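# Align loose board with rail at gauge-width spacing

## Task

Place the movable board so it runs parallel to the fixed rail, with the gap at each of its two ends equal to the round gauge's width, and with nothing left in the gap between board and rail.

## Robot and tools

ROBOT. Two arms, left_arm and right_arm, each ending in a five-fingered hand: a right hand on right_arm and its mirror image, a left hand, on left_arm. Calibrated base positions in the scene frame: left_arm (-0.002, +0.369, 0) m, right_arm (-0.065, -0.389, 0) m, each turned only slightly about z. A two-camera stand sits behind the arms. A loose object may now and then get a brief outside push.

SCENE FRAME. Origin at table-top height, halfway between the two nominal arm bases. +x points out over the table, +y toward left_arm, +z up. Camera image sides do not match arm names. All printed poses, velocities and targets use this frame; printed hand positions may be off by a few centimetres, more at long reach.

HAND POINT AXES (right hand): +z runs along straight fingers toward the tips, +y points out of the palm (palm face at y = -0.062 m), +x runs across the palm away from the thumb. On the left hand +x points toward the thumb instead. Straight fingertips end roughly 0.12 to 0.16 m out along +z. A rigid mast on the palm side of the wrist (x +0.05 to +0.10, z -0.16 to -0.11, up to y +0.06; x sign flipped on the left hand) can strike objects.

THE 48-NUMBER ROW, used by execute_actions and move. All numbers lie in [-1, 1]; both arms are always included. Order: left dx, dy, dz, rx, ry, rz; left hand's 16 motor numbers; left current_limit; left speed; then the same 24 for the right arm. Hand motor order: index_abd, index_mcp, index_pip, index_dip, middle_abd, middle_mcp, middle_pip, middle_dip, ring_abd, ring_mcp, ring_pip, ring_dip, thumb_cmc, thumb_axl, thumb_mcp, thumb_ipl. The same order applies in hand_goal, hand_measured, hand_current_ma and hand_state.

Pose numbers (dx..rz) are offsets, not poses: measured along scene axes from that arm's Hand target as it stood when the action or move began. Scale: 1.0 equals 0.6 m for dx, dy, dz and 180 degrees for the rotation vector rx, ry, rz, which turns the hand about its Hand target position. Every row of one action or one move counts from that same starting target, not from the row before; sending the same offset in a new call moves the arm again. Six zeros re-request the current Hand target, which also ends a push or recovers after the hand point sagged short of it.

Hand numbers are absolute goal angles, each scaled between a hinge's two stops; 0 is a real goal, not 'no change'. Straight settings: _abd 0.00, _mcp 0.75, _pip 0.58, _dip 0.70, thumb_cmc 0.71, thumb_axl 0.68, thumb_mcp 0.23, thumb_ipl 0.17. Moving a finger number toward -1 curls it toward the palm; thumb_cmc toward -1 swings the thumb in front of the palm. current_limit maps -1..+1 to 0..550 mA (floor 11 mA); speed gives (speed+1)/2 of 8.5 rad/s. Start values: current_limit +0.4, speed -0.6. To keep a hand unchanged, resend its hand_goal, hand_current_limit and hand_speed.

TOOLS.
execute_actions(actions, cameras): actions is a list of actions; each action is up to 15 rows, one per 1/30 s step, lasting 0.5 s; a short action repeats its final row. Empty actions list returns state plus all camera images.
move(target, speed, blend, blocking, cameras): target is one row or up to 15 rows, each offset from the same starting Hand targets. Straight-line paths, shared time cap of 10 s. speed: m/s, 0.002 to 1, default 0.25 (rotation up to twice that in rad/s), one value or one per target. blend: corner rounding in m for a list, 0 means stop at each. blocking=false returns after about 0.5 s while motion continues. Result adds a 'move:' line: done, off_target, moving, held or fault, plus limits=paced (pose clipped) or limits=held (steps withheld). Unnamed arms are done, i.e. within 3 mm and 2 degrees.
wait(seconds 0 to 10, cameras): lets time pass holding last commands.
stop(cameras): brakes a running move.
zoom_image(camera, region [x0, y0, x1, y1] pixels, at most 504 by 504): closer look at the latest image.
clear_fault(arm 'left_arm' or 'right_arm', cameras): clears a reported torque fault.
finished_scene(scene): ends the current scene, given its number; irreversible.
Cameras: cam_head_left, cam_head_right, cam_high, cam_low (896x504), cam_left_wrist, cam_right_wrist (672x504, fisheye).

RESULTS. Per arm: end_effector_position (m), end_effector_quat_wxyz, velocities (omitted when joints read 'within noise'), Hand target (last commanded pose after clipping), Joint positions, Joint torques (include gravity, have offsets and noise), hand_goal, hand_measured, hand_current_ma, hand_state (moving, goal, blocked, overload). Action calls also list some step positions.

CAUTIONS. Each control step clips the command to 70 mm and 16 degrees from the measured pose. Contact torque at a joint limit (waist 55.2, shoulder 55.2, elbow 46, forearm roll 24.8, wrist pitch 14.9, wrist roll 16.3 N m) causes a torque fault and the arm stops until clear_fault. A finger motor drawing 495 mA or more for 5 s shuts off for 10 s; grip with moderate goals past the surface. Motors at 65 °C print MOTOR HOT; 80 °C brakes the arm for 30 s or more. Moves do not avoid obstacles; faster moves hit harder and overshoot. Avoid paths near an arm's own base and any contact between the arms or hands. Do not drop, slam or release a moving part, and never let the board or gauge leave the table. Finish only when the board rests aligned on its own.

Each tool is called after "Request:" as name(argument=value, ...), one argument or row to a line, values as JSON.

## Session

Request:
execute_actions(
  actions=[],
)

Scene clock: 0.00 s.
left_arm: end_effector_position=(+0.5809, +0.5891, +0.1992) hand_goal=(+0.000, +0.754, +0.576, +0.696, +0.000, +0.754, +0.576, +0.696, +0.000, +0.754, +0.576, +0.696, +0.714, +0.678, +0.226, +0.168) hand_measured=(+0.000, +0.754, +0.576, +0.696, +0.000, +0.754, +0.576, +0.696, +0.000, +0.754, +0.576, +0.696, +0.714, +0.678, +0.226, +0.168) hand_current_ma=(+0, +0, +0, +0, +0, +0, +0, +0, +0, +0, +0, +0, +0, +0, +0, +0) hand_state=(goal, goal, goal, goal, goal, goal, goal, goal, goal, goal, goal, goal, goal, goal, goal, goal) hand_current_limit=0.40 hand_speed=-0.60 end_effector_quat_wxyz=(+0.370, +0.148, +0.914, +0.073) | right_arm: end_effector_position=(+0.4948, +0.1158, +0.3024) hand_goal=(+0.000, +0.754, +0.576, +0.696, +0.000, +0.754, +0.576, +0.696, +0.000, +0.754, +0.576, +0.696, +0.714, +0.678, +0.226, +0.168) hand_measured=(+0.000, +0.754, +0.576, +0.696, +0.000, +0.754, +0.576, +0.696, +0.000, +0.754, +0.576, +0.696, +0.714, +0.678, +0.226, +0.168) hand_current_ma=(+0, +0, +0, +0, +0, +0, +0, +0, +0, +0, +0, +0, +0, +0, +0, +0) hand_state=(goal, goal, goal, goal, goal, goal, goal, goal, goal, goal, goal, goal, goal, goal, goal, goal) hand_current_limit=0.40 hand_speed=-0.60 end_effector_quat_wxyz=(+0.343, +0.548, +0.592, +0.482)
Joint positions: left_arm=[0.251 -0.465 -0.769 0.39 0.484 0.191] | right_arm=[0.999 -0.825 -1.213 0.918 1.006 1.378]
Joint velocities: within noise
Joint torques (N m): no reading
Motor temperatures (°C): left_arm=[35 36 36 30 39 42] | right_arm=[38 26 29 36 35 34]
Hand target: left_arm +0.5809, +0.5891, +0.1992; +0.370, +0.148, +0.914, +0.073 | right_arm +0.4948, +0.1158, +0.3024; +0.343, +0.548, +0.592, +0.482

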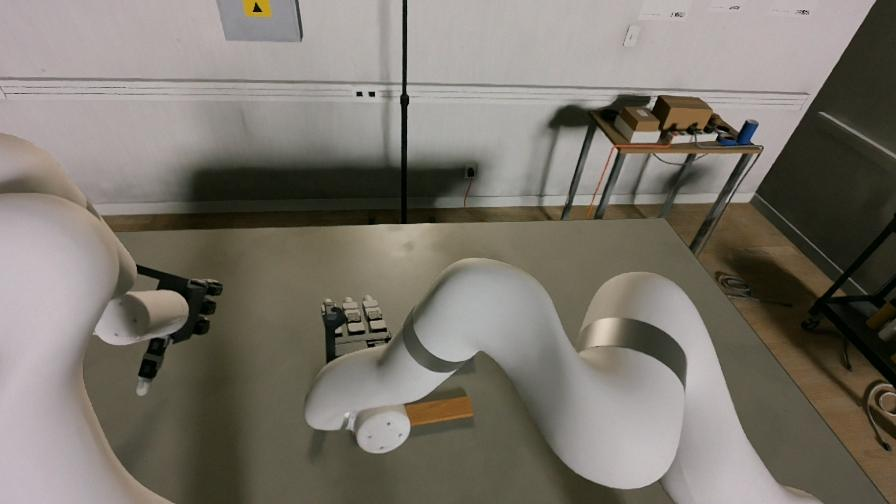

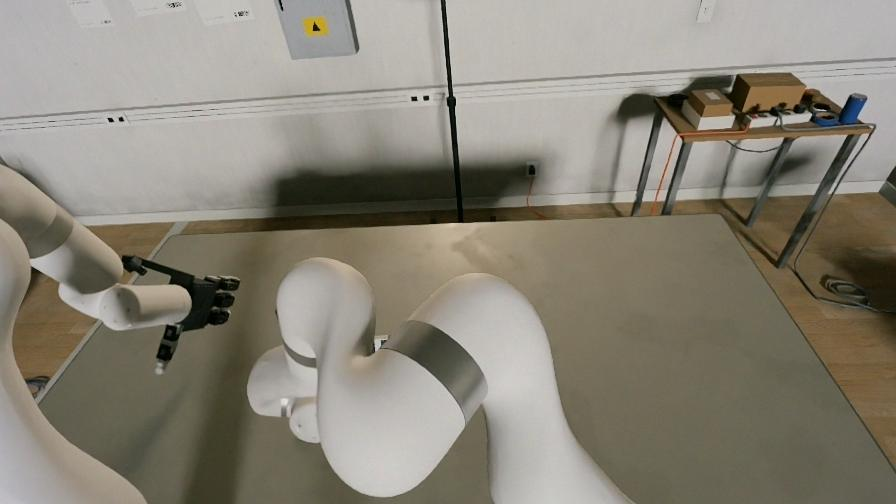

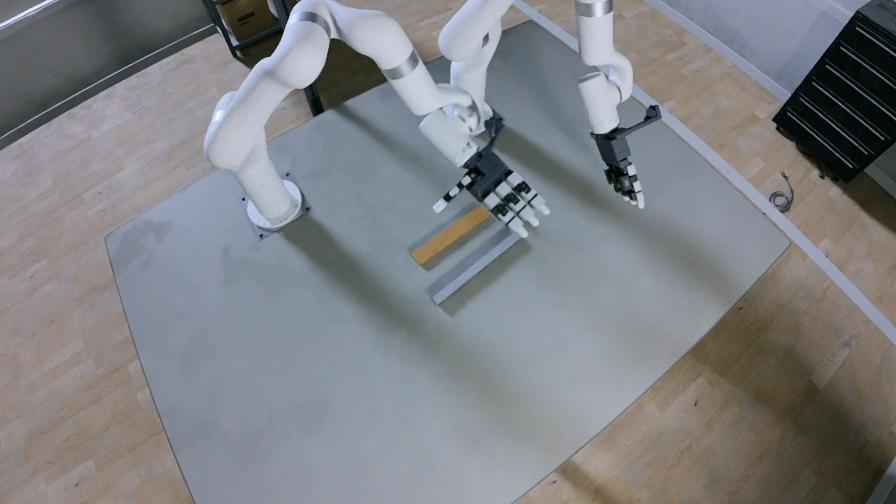

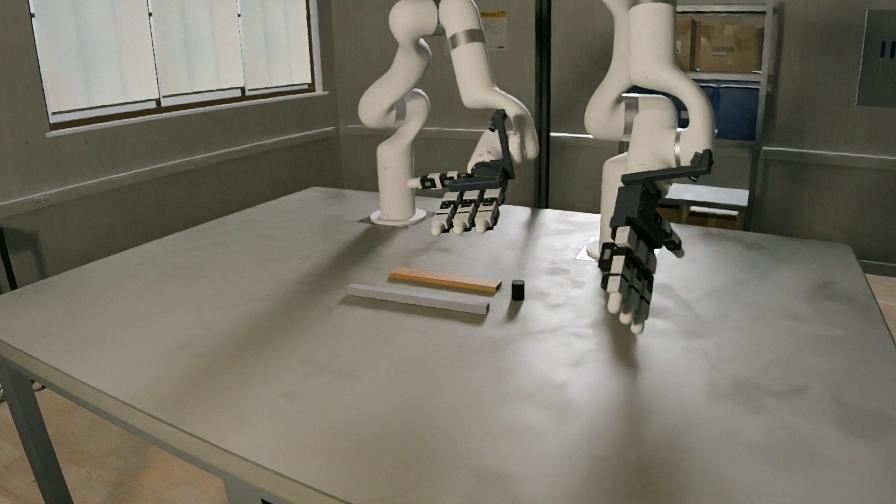

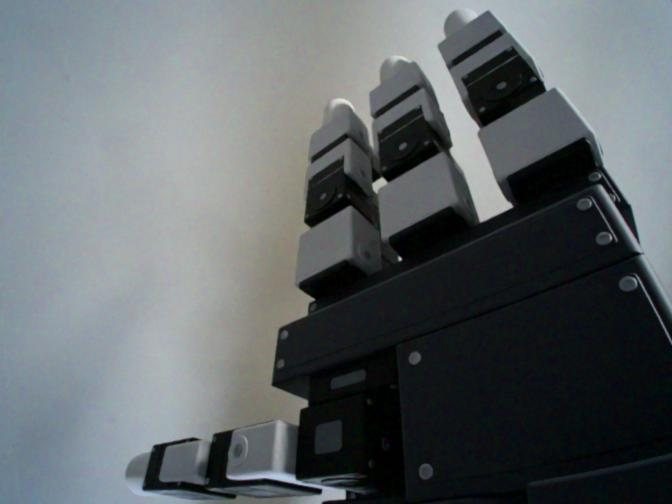

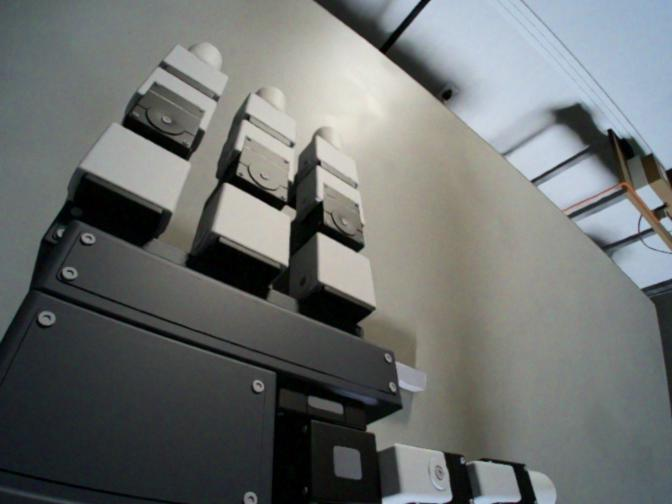

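Request:
move(
  target=[0,0,0,0,0,0,0,0.754,0.576,0.696,0,0.754,0.576,0.696,0,0.754,0.576,0.696,0.714,0.678,0.226,0.168,0.4,-0.6,-0.1,-0.9,0.2,0,0,0,0,0.754,0.576,0.696,0,0.754,0.576,0.696,0,0.754,0.576,0.696,0.714,0.678,0.226,0.168,0.4,-0.6],
  cameras=["all"],
)

Scene clock: 17.80 s.
left_arm: end_effector_position=(+0.5809, +0.5891, +0.1992) hand_goal=(+0.000, +0.754, +0.576, +0.696, +0.000, +0.754, +0.576, +0.696, +0.000, +0.754, +0.576, +0.696, +0.714, +0.678, +0.226, +0.168) hand_measured=(+0.000, +0.754, +0.576, +0.696, +0.000, +0.754, +0.576, +0.696, +0.000, +0.754, +0.576, +0.696, +0.714, +0.678, +0.226, +0.168) hand_current_ma=(+0, +0, +0, +0, +0, +0, +0, +0, +0, +0, +0, +0, +0, +0, +0, +0) hand_state=(goal, goal, goal, goal, goal, goal, goal, goal, goal, goal, goal, goal, goal, goal, goal, goal) hand_current_limit=0.40 hand_speed=-0.60 end_effector_quat_wxyz=(+0.370, +0.148, +0.914, +0.073) | right_arm: end_effector_position=(+0.4348, -0.4242, +0.4224) hand_goal=(+0.000, +0.754, +0.576, +0.696, +0.000, +0.754, +0.576, +0.696, +0.000, +0.754, +0.576, +0.696, +0.714, +0.678, +0.226, +0.168) hand_measured=(+0.000, +0.762, +0.576, +0.696, +0.000, +0.762, +0.576, +0.696, +0.000, +0.762, +0.576, +0.696, +0.722, +0.678, +0.226, +0.168) hand_current_ma=(+0, +25, +2, +0, +0, +23, +2, +0, +0, +25, +2, +0, +23, -2, -1, -1) hand_state=(goal, goal, goal, goal, goal, goal, goal, goal, goal, goal, goal, goal, goal, goal, goal, goal) hand_current_limit=0.40 hand_speed=-0.60 end_effector_quat_wxyz=(+0.343, +0.548, +0.592, +0.482)
Joint positions: left_arm=[0.251 -0.465 -0.769 0.39 0.484 0.191] | right_arm=[-0.178 0.069 -0.305 -0.478 0.925 1.876]
Joint torques (N m): left_arm=[0.68 22.89 -12.15 0.44 1.36 0.18] | right_arm=[-14.08 25.51 -21.16 -2.58 1.23 1.39]
Hand target: left_arm +0.5809, +0.5891, +0.1992; +0.370, +0.148, +0.914, +0.073 | right_arm +0.4348, -0.4242, +0.4224; +0.343, +0.548, +0.592, +0.482
Off the commanded pose: left_arm 0.000 m, 0 deg | right_arm 0.000 m, 0 deg.
move: done

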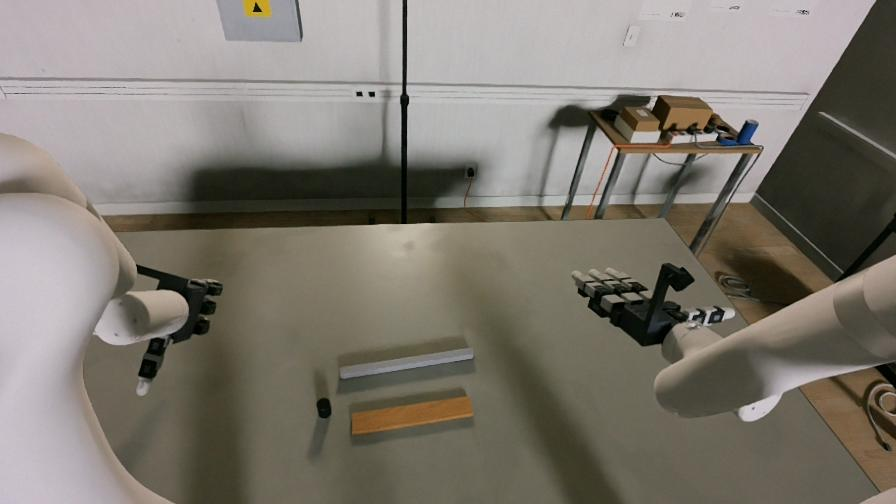

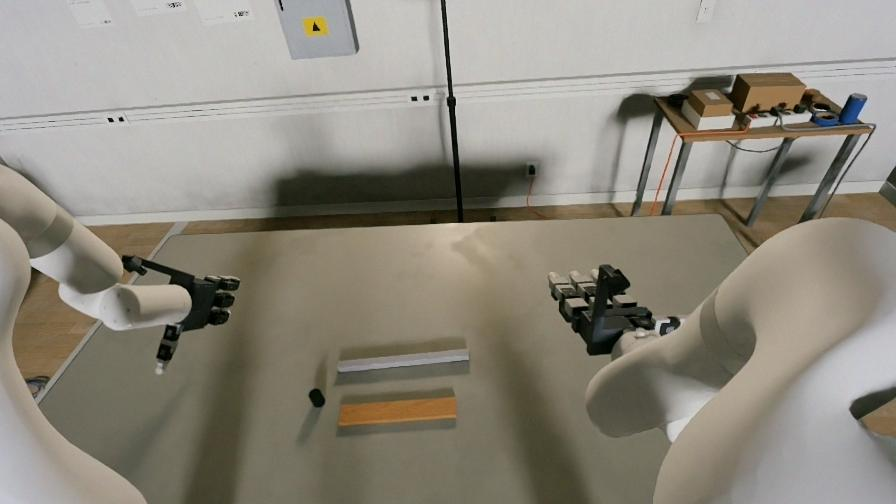

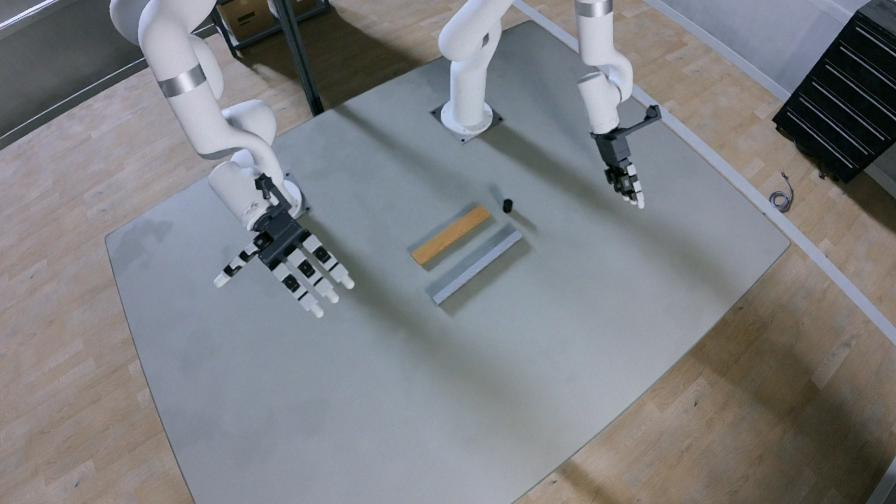

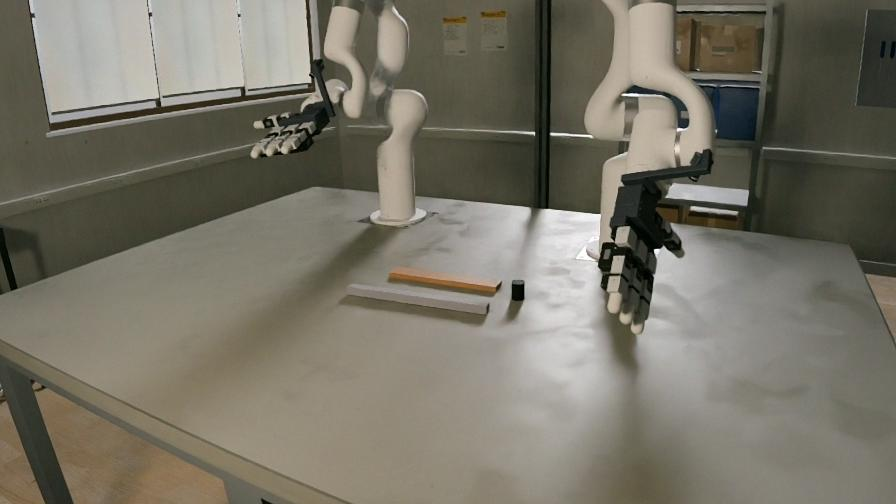

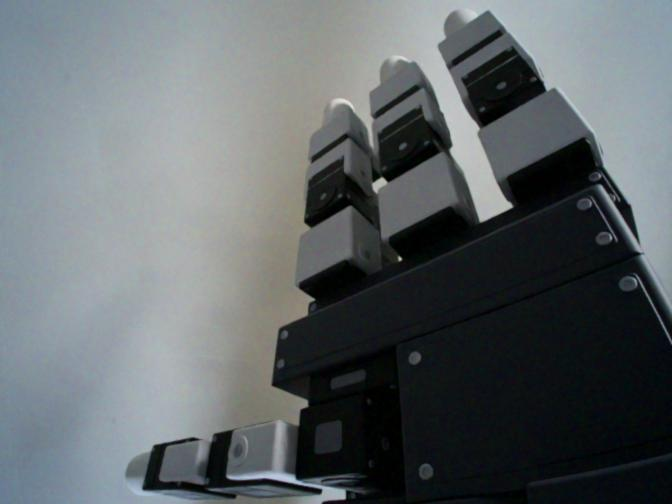

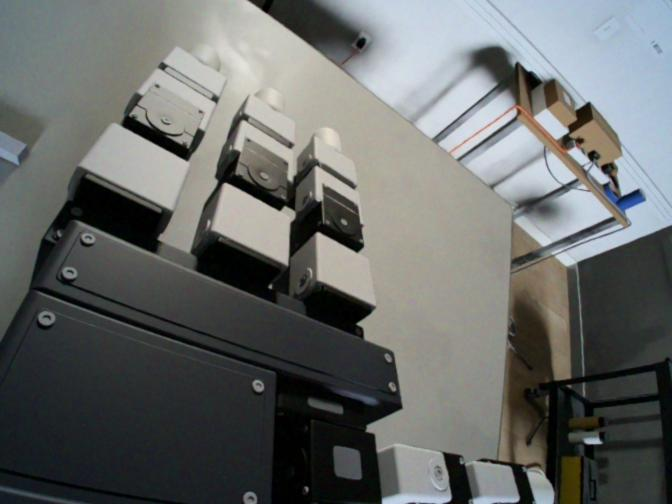

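Request:
zoom_image(
  camera="cam_high",
  region=[390, 180, 550, 320],
)

Request:
zoom_image(
  camera="cam_low",
  region=[330, 240, 550, 340],
)

Request:
zoom_image(
  camera="cam_head_left",
  region=[300, 320, 500, 450],
)

Request:
zoom_image(
  camera="cam_head_right",
  region=[290, 330, 490, 450],
)

Scaled by 3.150 from the camera's 896x504 image, which has a finer 1280x720 frame.

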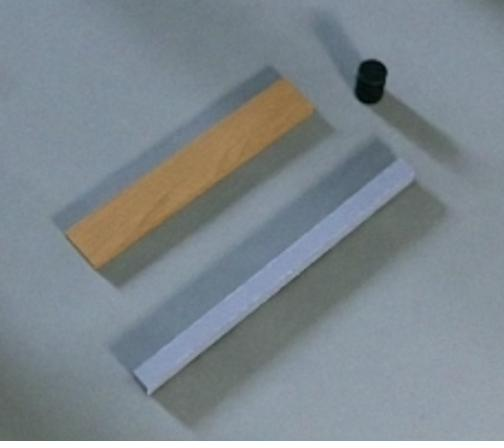

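Scaled by 2.291 from the camera's 896x504 image, which has a finer 1280x720 frame.

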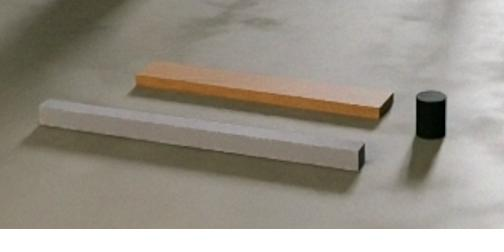

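Scaled by 2.520 from the camera's 896x504 image, which has a finer 1280x720 frame.

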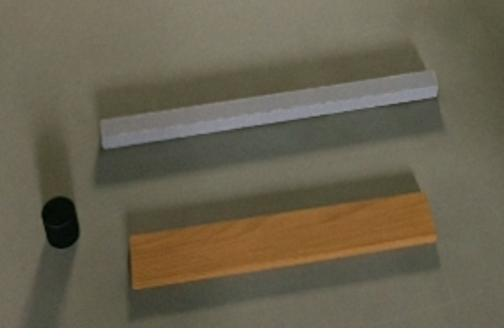

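Scaled by 2.520 from the camera's 896x504 image, which has a finer 1280x720 frame.

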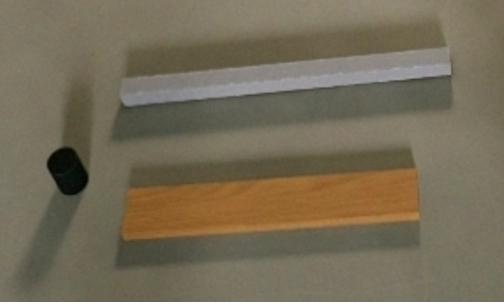

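Request:
move(
  target=[0,0,0,0,0,0,0,0.754,0.576,0.696,0,0.754,0.576,0.696,0,0.754,0.576,0.696,0.714,0.678,0.226,0.168,0.4,-0.6,-0.016,0.79,-0.204,-0.0567,0.2315,-0.0362,0,0.754,0.576,0.696,0,0.754,0.576,0.696,0,0.754,0.576,0.696,0.714,0.678,0.226,0.168,0.4,-0.6],
  cameras=["all"],
)

Scene clock: 83.23 s.
left_arm: end_effector_position=(+0.5809, +0.5891, +0.1992) hand_goal=(+0.000, +0.754, +0.576, +0.696, +0.000, +0.754, +0.576, +0.696, +0.000, +0.754, +0.576, +0.696, +0.714, +0.678, +0.226, +0.168) hand_measured=(+0.000, +0.754, +0.576, +0.696, +0.000, +0.754, +0.576, +0.696, +0.000, +0.754, +0.576, +0.696, +0.714, +0.678, +0.226, +0.168) hand_current_ma=(+0, +0, +0, +0, +0, +0, +0, +0, +0, +0, +0, +0, +0, +0, +0, +0) hand_state=(goal, goal, goal, goal, goal, goal, goal, goal, goal, goal, goal, goal, goal, goal, goal, goal) hand_current_limit=0.40 hand_speed=-0.60 end_effector_quat_wxyz=(+0.370, +0.148, +0.914, +0.073) | right_arm: end_effector_position=(+0.4252, +0.0498, +0.3000) hand_goal=(+0.000, +0.754, +0.576, +0.696, +0.000, +0.754, +0.576, +0.696, +0.000, +0.754, +0.576, +0.696, +0.714, +0.678, +0.226, +0.168) hand_measured=(+0.000, +0.762, +0.576, +0.696, +0.000, +0.762, +0.576, +0.696, +0.000, +0.762, +0.576, +0.696, +0.722, +0.678, +0.224, +0.168) hand_current_ma=(+0, +25, +2, +0, +0, +24, +2, +0, +0, +26, +2, +0, +23, -2, -5, -1) hand_state=(goal, goal, goal, goal, goal, goal, goal, goal, goal, goal, goal, goal, goal, goal, goal, goal) hand_current_limit=0.40 hand_speed=-0.60 end_effector_quat_wxyz=(+0.183, +0.683, +0.683, +0.183)
Joint positions: left_arm=[0.251 -0.465 -0.769 0.39 0.484 0.191] | right_arm=[0.996 -0.492 -1.112 2.162 0.524 0.257]
Joint torques (N m): left_arm=[-0.09 23.28 -11.82 0.35 1.4 0.19] | right_arm=[-15.34 19.86 -23.42 2.74 2.08 -1.44]
Hand target: left_arm +0.5809, +0.5891, +0.1992; +0.370, +0.148, +0.914, +0.073 | right_arm +0.4252, +0.0498, +0.3000; +0.183, +0.683, +0.683, +0.183
Off the commanded pose: left_arm 0.000 m, 0 deg | right_arm 0.000 m, 0 deg.
move: done

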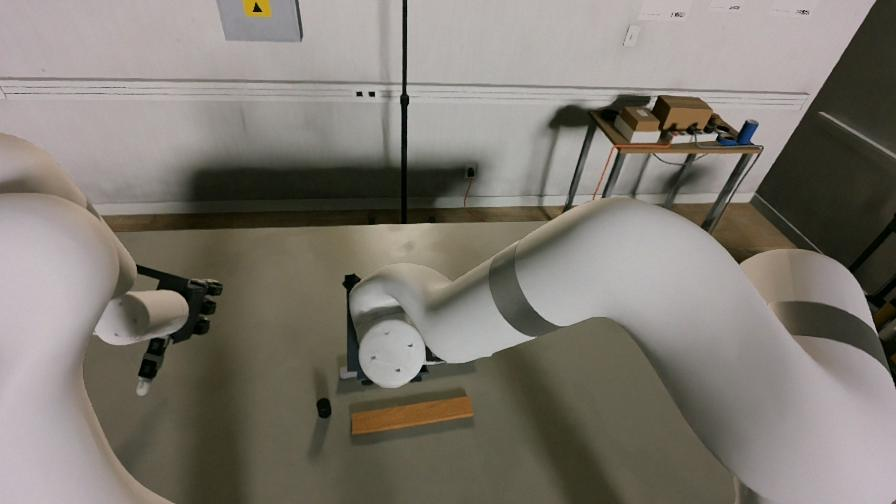

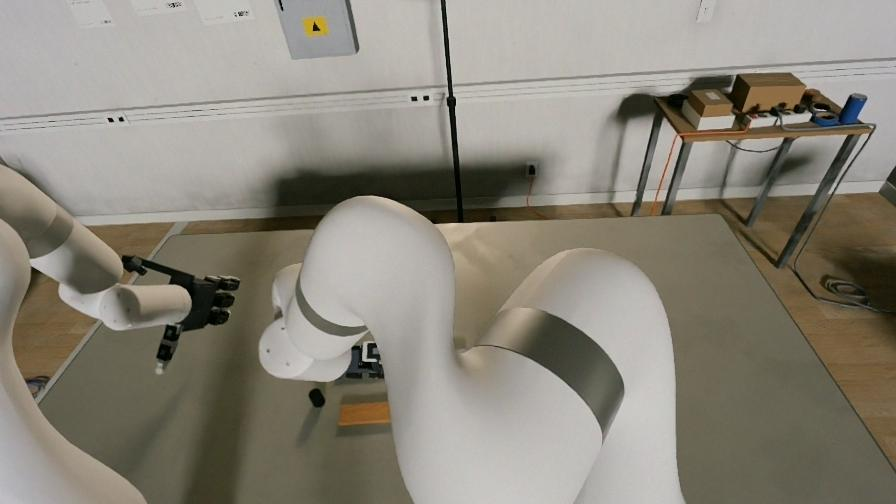

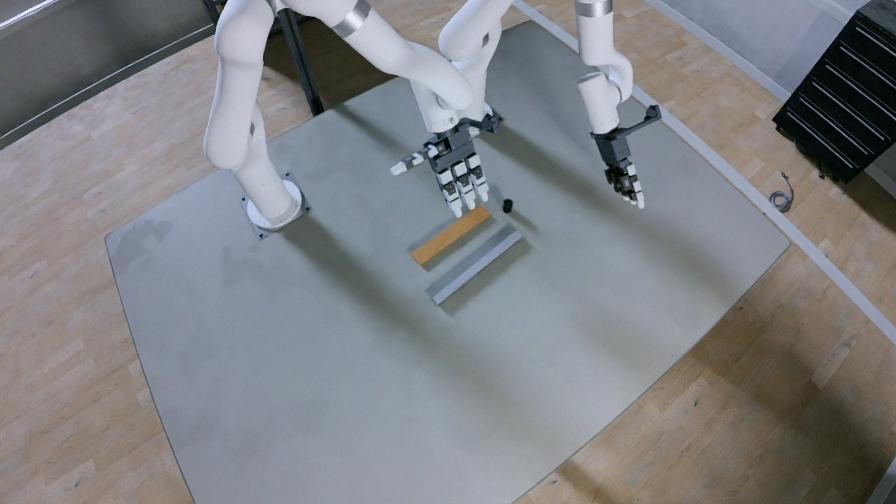

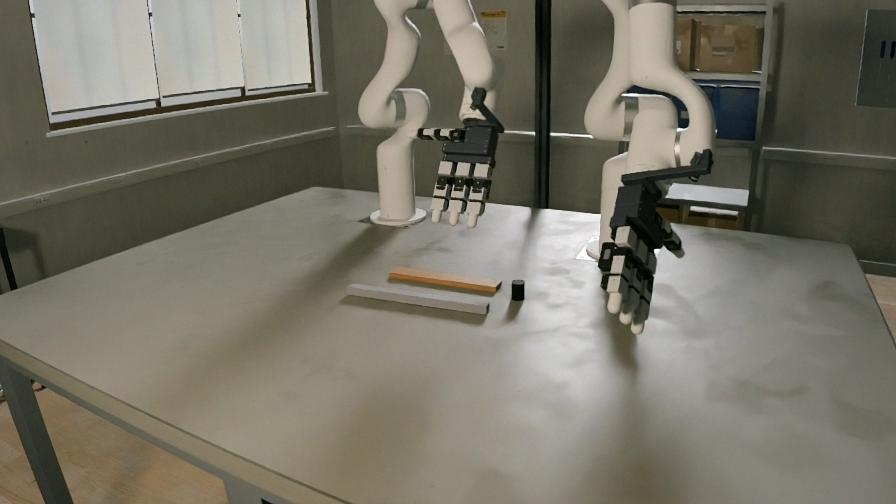

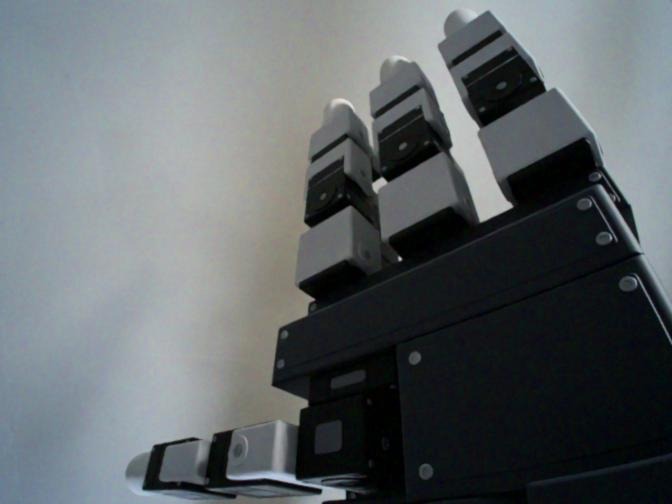

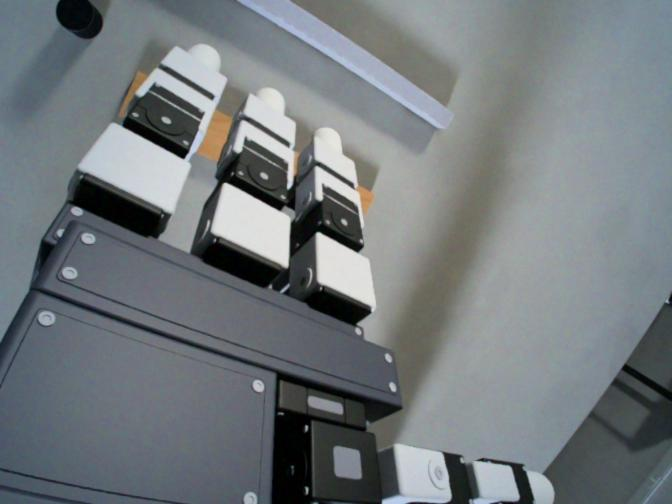

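Request:
move(
  target=[0,0,0,0,0,0,0,0.754,0.576,0.696,0,0.754,0.576,0.696,0,0.754,0.576,0.696,0.714,0.678,0.226,0.168,0.4,-0.6,-0.15,0.05,0.1,0,0,0,0,0.754,0.576,0.696,0,0.754,0.576,0.696,0,0.754,0.576,0.696,0.714,0.678,0.226,0.168,0.4,-0.6],
  cameras=["cam_right_wrist","cam_head_left","cam_high"],
)

Request:
zoom_image(
  camera="cam_right_wrist",
  region=[0, 0, 504, 378],
)

Scene clock: 113.00 s.
left_arm: end_effector_position=(+0.5809, +0.5891, +0.1992) hand_goal=(+0.000, +0.754, +0.576, +0.696, +0.000, +0.754, +0.576, +0.696, +0.000, +0.754, +0.576, +0.696, +0.714, +0.678, +0.226, +0.168) hand_measured=(+0.000, +0.754, +0.576, +0.696, +0.000, +0.754, +0.576, +0.696, +0.000, +0.754, +0.576, +0.696, +0.714, +0.678, +0.226, +0.168) hand_current_ma=(+0, +0, +0, +0, +0, +0, +0, +0, +0, +0, +0, +0, +0, +0, +0, +0) hand_state=(goal, goal, goal, goal, goal, goal, goal, goal, goal, goal, goal, goal, goal, goal, goal, goal) hand_current_limit=0.40 hand_speed=-0.60 end_effector_quat_wxyz=(+0.370, +0.148, +0.914, +0.073) | right_arm: end_effector_position=(+0.3353, +0.0797, +0.3600) hand_goal=(+0.000, +0.754, +0.576, +0.696, +0.000, +0.754, +0.576, +0.696, +0.000, +0.754, +0.576, +0.696, +0.714, +0.678, +0.226, +0.168) hand_measured=(+0.000, +0.762, +0.576, +0.696, +0.000, +0.762, +0.576, +0.696, +0.000, +0.762, +0.576, +0.696, +0.722, +0.678, +0.224, +0.168) hand_current_ma=(+0, +25, +2, +0, +0, +23, +2, +0, +0, +25, +2, +0, +23, -2, -7, -1) hand_state=(goal, goal, goal, goal, goal, goal, goal, goal, goal, goal, goal, goal, goal, goal, goal, goal) hand_current_limit=0.40 hand_speed=-0.60 end_effector_quat_wxyz=(+0.183, +0.683, +0.683, +0.182)
Joint positions: left_arm=[0.251 -0.465 -0.769 0.39 0.484 0.191] | right_arm=[1.168 -0.372 -1.098 2.321 0.673 0.228]
Joint torques (N m): left_arm=[0.71 23.44 -12.19 0.38 1.32 0.22] | right_arm=[15.24 42.81 -23.55 3.64 2.03 -1.42]
Hand target: left_arm +0.5809, +0.5891, +0.1992; +0.370, +0.148, +0.914, +0.073 | right_arm +0.3352, +0.0798, +0.3600; +0.183, +0.683, +0.683, +0.183
Off the commanded pose: left_arm 0.000 m, 0 deg | right_arm 0.000 m, 0 deg.
move: done
Images, in order (width x height): cam_head_left 896x504, cam_high 896x504, cam_right_wrist 672x504.

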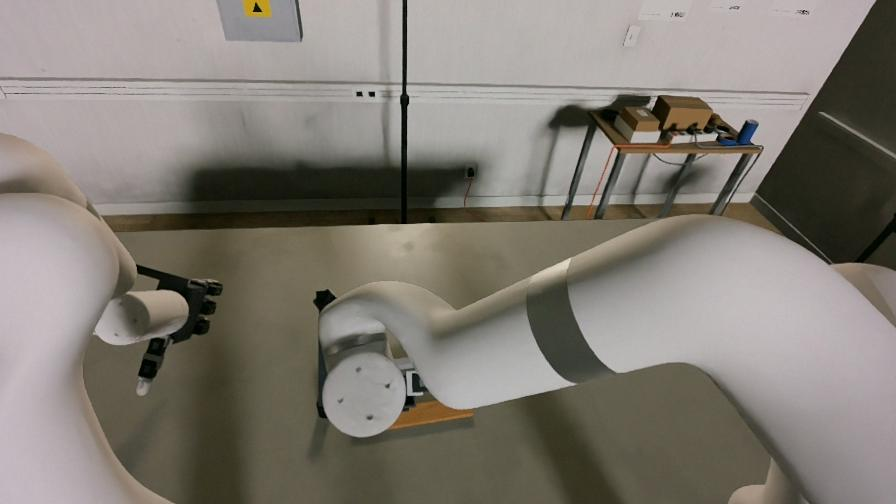

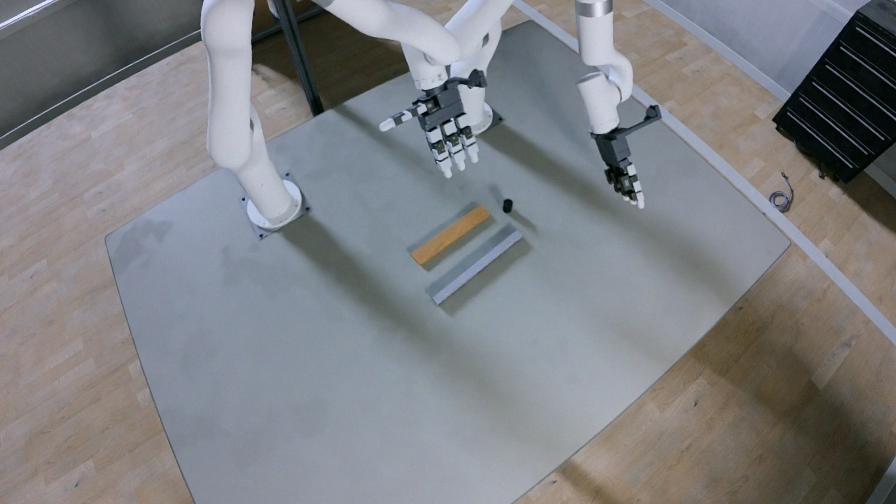

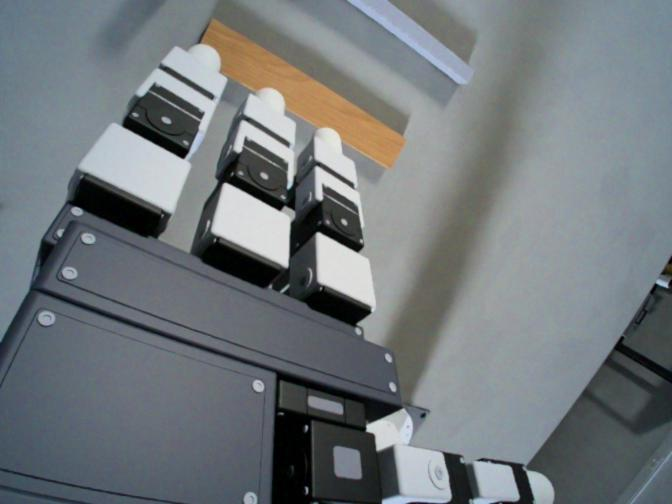

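Scaled by 1.000.

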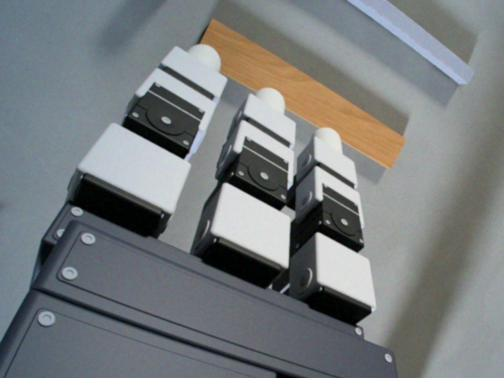

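Request:
move(
  target=[0,0,0,0,0,0,0,0.754,0.576,0.696,0,0.754,0.576,0.696,0,0.754,0.576,0.696,0.714,0.678,0.226,0.168,0.4,-0.6,0.175,0.217,-0.187,0,0.0833,0,0,0.754,0.576,0.696,0,0.754,0.576,0.696,0,0.754,0.576,0.696,0.714,0.678,0.226,0.168,0.4,-0.6],
  cameras=["cam_right_wrist","cam_low","cam_high"],
)

Request:
zoom_image(
  camera="cam_low",
  region=[340, 180, 560, 330],
)

Scene clock: 149.93 s.
left_arm: end_effector_position=(+0.5809, +0.5891, +0.1992) hand_goal=(+0.000, +0.754, +0.576, +0.696, +0.000, +0.754, +0.576, +0.696, +0.000, +0.754, +0.576, +0.696, +0.714, +0.678, +0.226, +0.168) hand_measured=(+0.000, +0.754, +0.576, +0.696, +0.000, +0.754, +0.576, +0.696, +0.000, +0.754, +0.576, +0.696, +0.714, +0.678, +0.226, +0.168) hand_current_ma=(+0, +0, +0, +0, +0, +0, +0, +0, +0, +0, +0, +0, +0, +0, +0, +0) hand_state=(goal, goal, goal, goal, goal, goal, goal, goal, goal, goal, goal, goal, goal, goal, goal, goal) hand_current_limit=0.40 hand_speed=-0.60 end_effector_quat_wxyz=(+0.370, +0.148, +0.914, +0.073) | right_arm: end_effector_position=(+0.4402, +0.2100, +0.2479) hand_goal=(+0.000, +0.754, +0.576, +0.696, +0.000, +0.754, +0.576, +0.696, +0.000, +0.754, +0.576, +0.696, +0.714, +0.678, +0.226, +0.168) hand_measured=(+0.000, +0.758, +0.576, +0.696, +0.000, +0.758, +0.576, +0.696, +0.000, +0.758, +0.576, +0.696, +0.722, +0.678, +0.224, +0.168) hand_current_ma=(+0, +15, +2, +0, +0, +14, +2, +0, +0, +15, +2, +0, +22, -2, -8, -1) hand_state=(goal, goal, goal, goal, goal, goal, goal, goal, goal, goal, goal, goal, goal, goal, goal, goal) hand_current_limit=0.40 hand_speed=-0.60 end_effector_quat_wxyz=(+0.092, +0.701, +0.701, +0.092)
Joint positions: left_arm=[0.251 -0.465 -0.769 0.39 0.484 0.191] | right_arm=[1.051 -0.89 -1.735 2.806 0.739 -0.295]
Joint torques (N m): left_arm=[0.82 23.6 -12.07 0.54 1.32 0.15] | right_arm=[-15.51 31.28 -24.32 2.78 1.71 -1.38]
Hand target: left_arm +0.5809, +0.5891, +0.1992; +0.370, +0.148, +0.914, +0.073 | right_arm +0.4402, +0.2100, +0.2478; +0.092, +0.701, +0.701, +0.092
Off the commanded pose: left_arm 0.000 m, 0 deg | right_arm 0.000 m, 0 deg.
move: done
Images, in order (width x height): cam_high 896x504, cam_low 896x504, cam_right_wrist 672x504.

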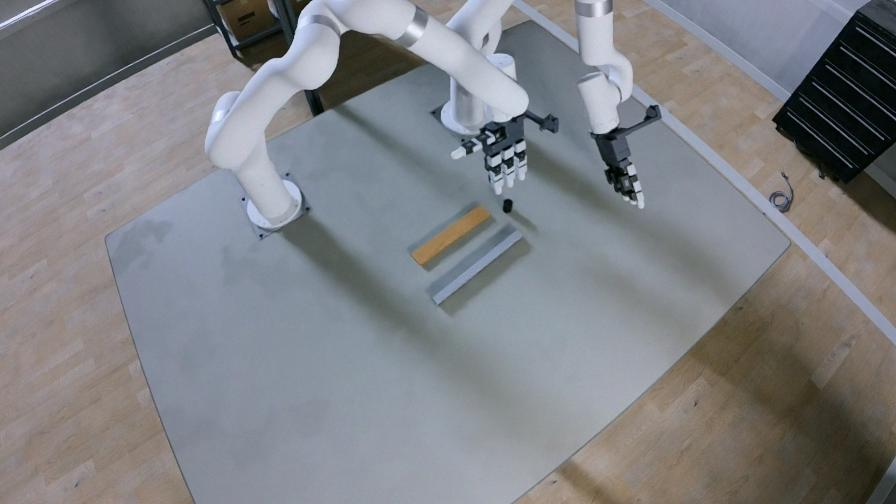

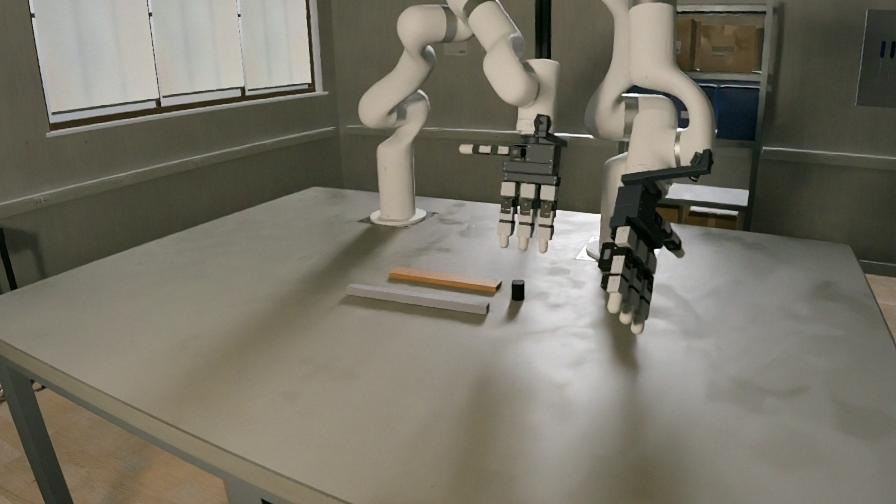

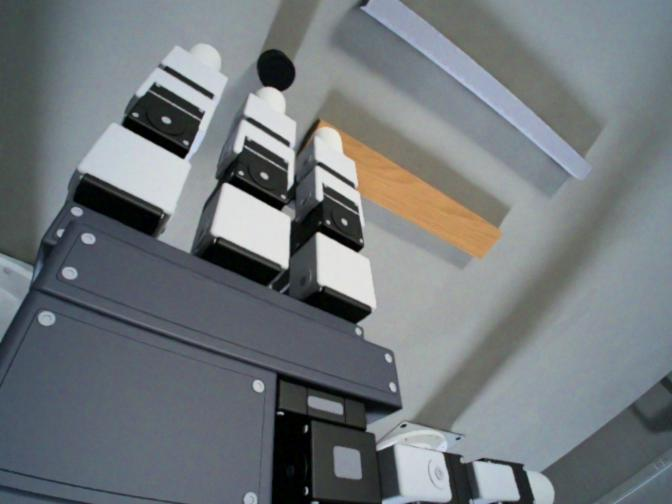

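Scaled by 2.291 from the camera's 896x504 image, which has a finer 1280x720 frame.

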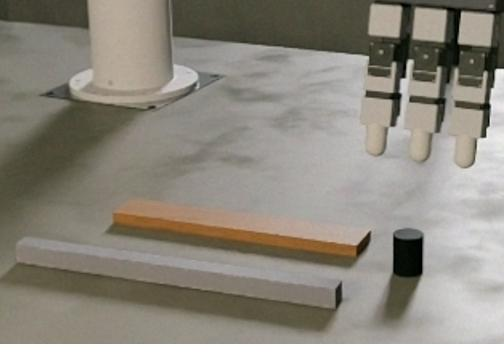

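Request:
move(
  target=[0,0,0,0,0,0,0,0.754,0.576,0.696,0,0.754,0.576,0.696,0,0.754,0.576,0.696,0.714,0.678,0.226,0.168,0.4,-0.6,0.023,0.03,-0.08,0,0,0.0444,0.1,0.754,0.576,0.696,-0.1,0.754,0.576,0.696,-0.1,0.754,0.576,0.696,0.714,0.678,0.226,0.168,0.4,-0.6],
  cameras=["cam_right_wrist","cam_low","cam_high","cam_head_right","cam_head_left"],
  speed=0.15,
)

Request:
zoom_image(
  camera="cam_low",
  region=[440, 200, 600, 320],
)

Request:
zoom_image(
  camera="cam_right_wrist",
  region=[150, 0, 402, 189],
)

Request:
zoom_image(
  camera="cam_high",
  region=[440, 140, 600, 260],
)

Scene clock: 173.17 s.
left_arm: end_effector_position=(+0.5809, +0.5891, +0.1992) hand_goal=(+0.000, +0.754, +0.576, +0.696, +0.000, +0.754, +0.576, +0.696, +0.000, +0.754, +0.576, +0.696, +0.714, +0.678, +0.226, +0.168) hand_measured=(+0.000, +0.754, +0.576, +0.696, +0.000, +0.754, +0.576, +0.696, +0.000, +0.754, +0.576, +0.696, +0.714, +0.678, +0.226, +0.168) hand_current_ma=(+0, +0, +0, +0, +0, +0, +0, +0, +0, +0, +0, +0, +0, +0, +0, +0) hand_state=(goal, goal, goal, goal, goal, goal, goal, goal, goal, goal, goal, goal, goal, goal, goal, goal) hand_current_limit=0.40 hand_speed=-0.60 end_effector_quat_wxyz=(+0.370, +0.148, +0.914, +0.073) | right_arm: end_effector_position=(+0.4541, +0.2280, +0.1999) hand_goal=(+0.100, +0.754, +0.576, +0.696, -0.100, +0.754, +0.576, +0.696, -0.100, +0.754, +0.576, +0.696, +0.714, +0.678, +0.226, +0.168) hand_measured=(+0.096, +0.758, +0.576, +0.696, -0.096, +0.758, +0.576, +0.696, -0.096, +0.758, +0.576, +0.696, +0.722, +0.678, +0.224, +0.168) hand_current_ma=(-10, +15, +2, +0, +9, +14, +2, +0, +9, +15, +2, +0, +22, -2, -9, -1) hand_state=(goal, goal, goal, goal, goal, goal, goal, goal, goal, goal, goal, goal, goal, goal, goal, goal) hand_current_limit=0.40 hand_speed=-0.60 end_effector_quat_wxyz=(+0.085, +0.651, +0.748, +0.098)
Joint positions: left_arm=[0.251 -0.465 -0.769 0.39 0.484 0.191] | right_arm=[1.035 -0.961 -1.742 2.802 0.642 -0.429]
Joint torques (N m): left_arm=[0.31 23.86 -12.09 0.38 1.37 0.18] | right_arm=[-14.69 32.3 -24.41 2.95 -1.85 -1.39]
Hand target: left_arm +0.5809, +0.5891, +0.1992; +0.370, +0.148, +0.914, +0.073 | right_arm +0.4540, +0.2280, +0.1998; +0.085, +0.651, +0.748, +0.098
Off the commanded pose: left_arm 0.000 m, 0 deg | right_arm 0.000 m, 0 deg.
move: done
Images, in order (width x height): cam_head_left 896x504, cam_head_right 896x504, cam_high 896x504, cam_low 896x504, cam_right_wrist 672x504.

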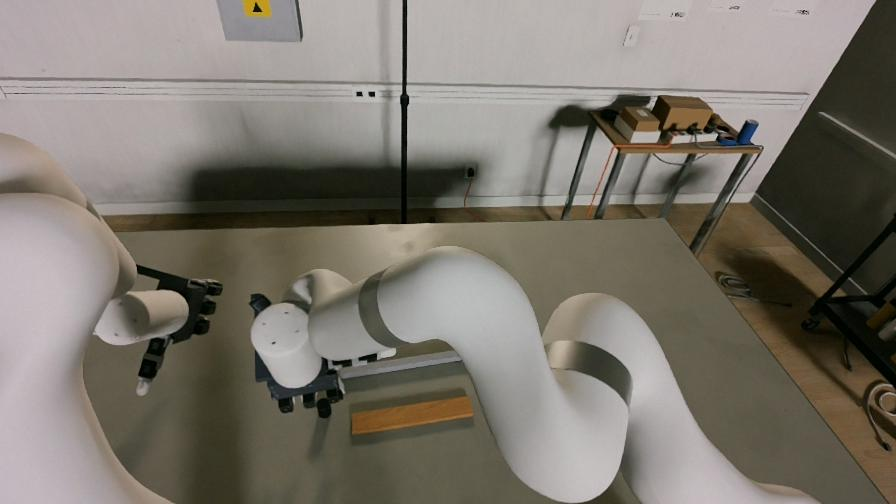

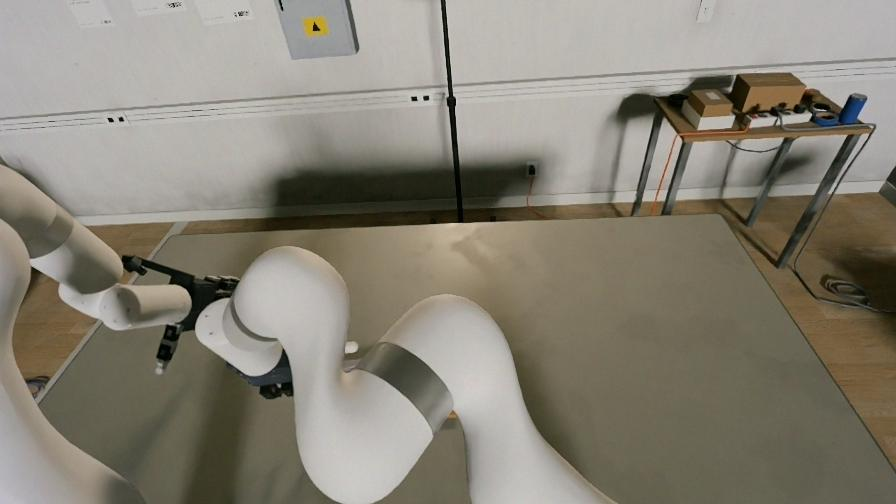

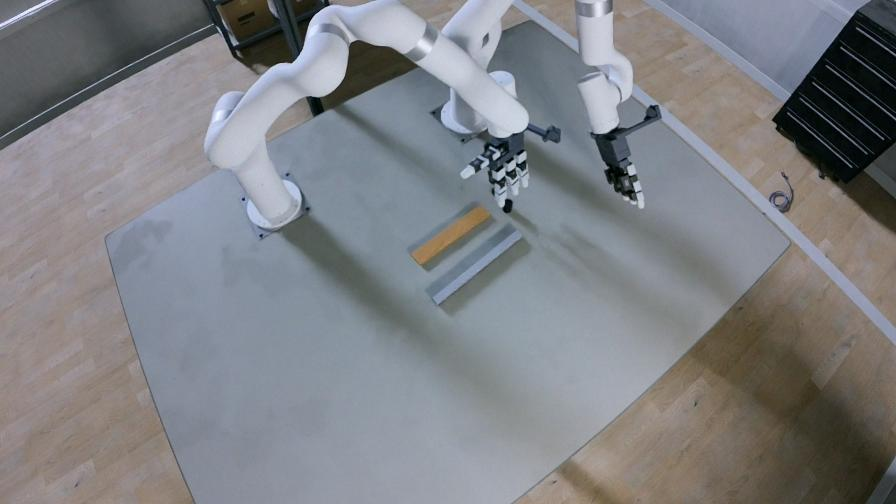

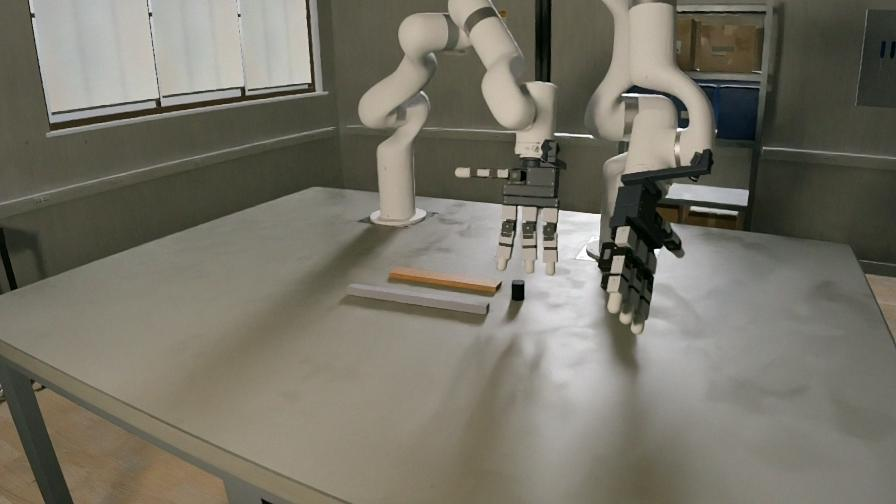

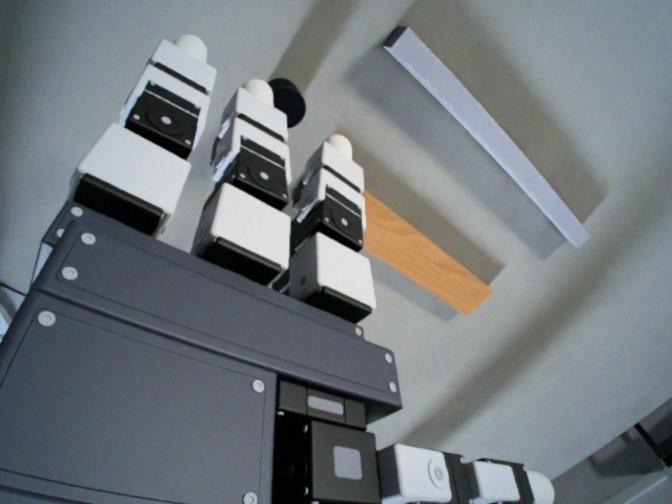

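Scaled by 3.150 from the camera's 896x504 image, which has a finer 1280x720 frame.

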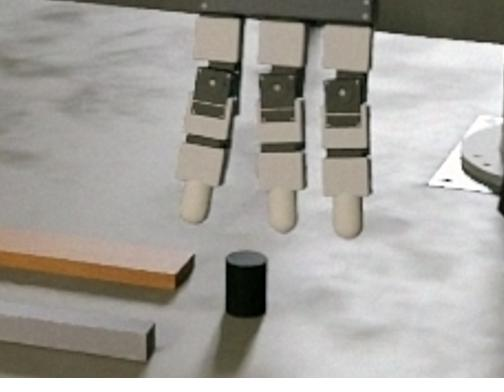

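Scaled by 2.000 from the camera's 672x504 image, which has a finer 960x720 frame.

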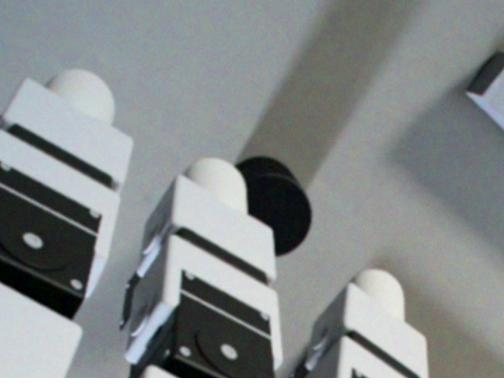

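Scaled by 3.150 from the camera's 896x504 image, which has a finer 1280x720 frame.

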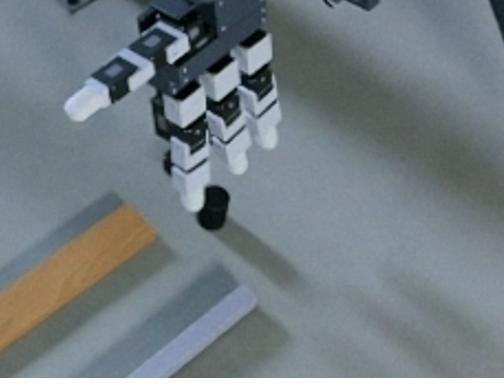

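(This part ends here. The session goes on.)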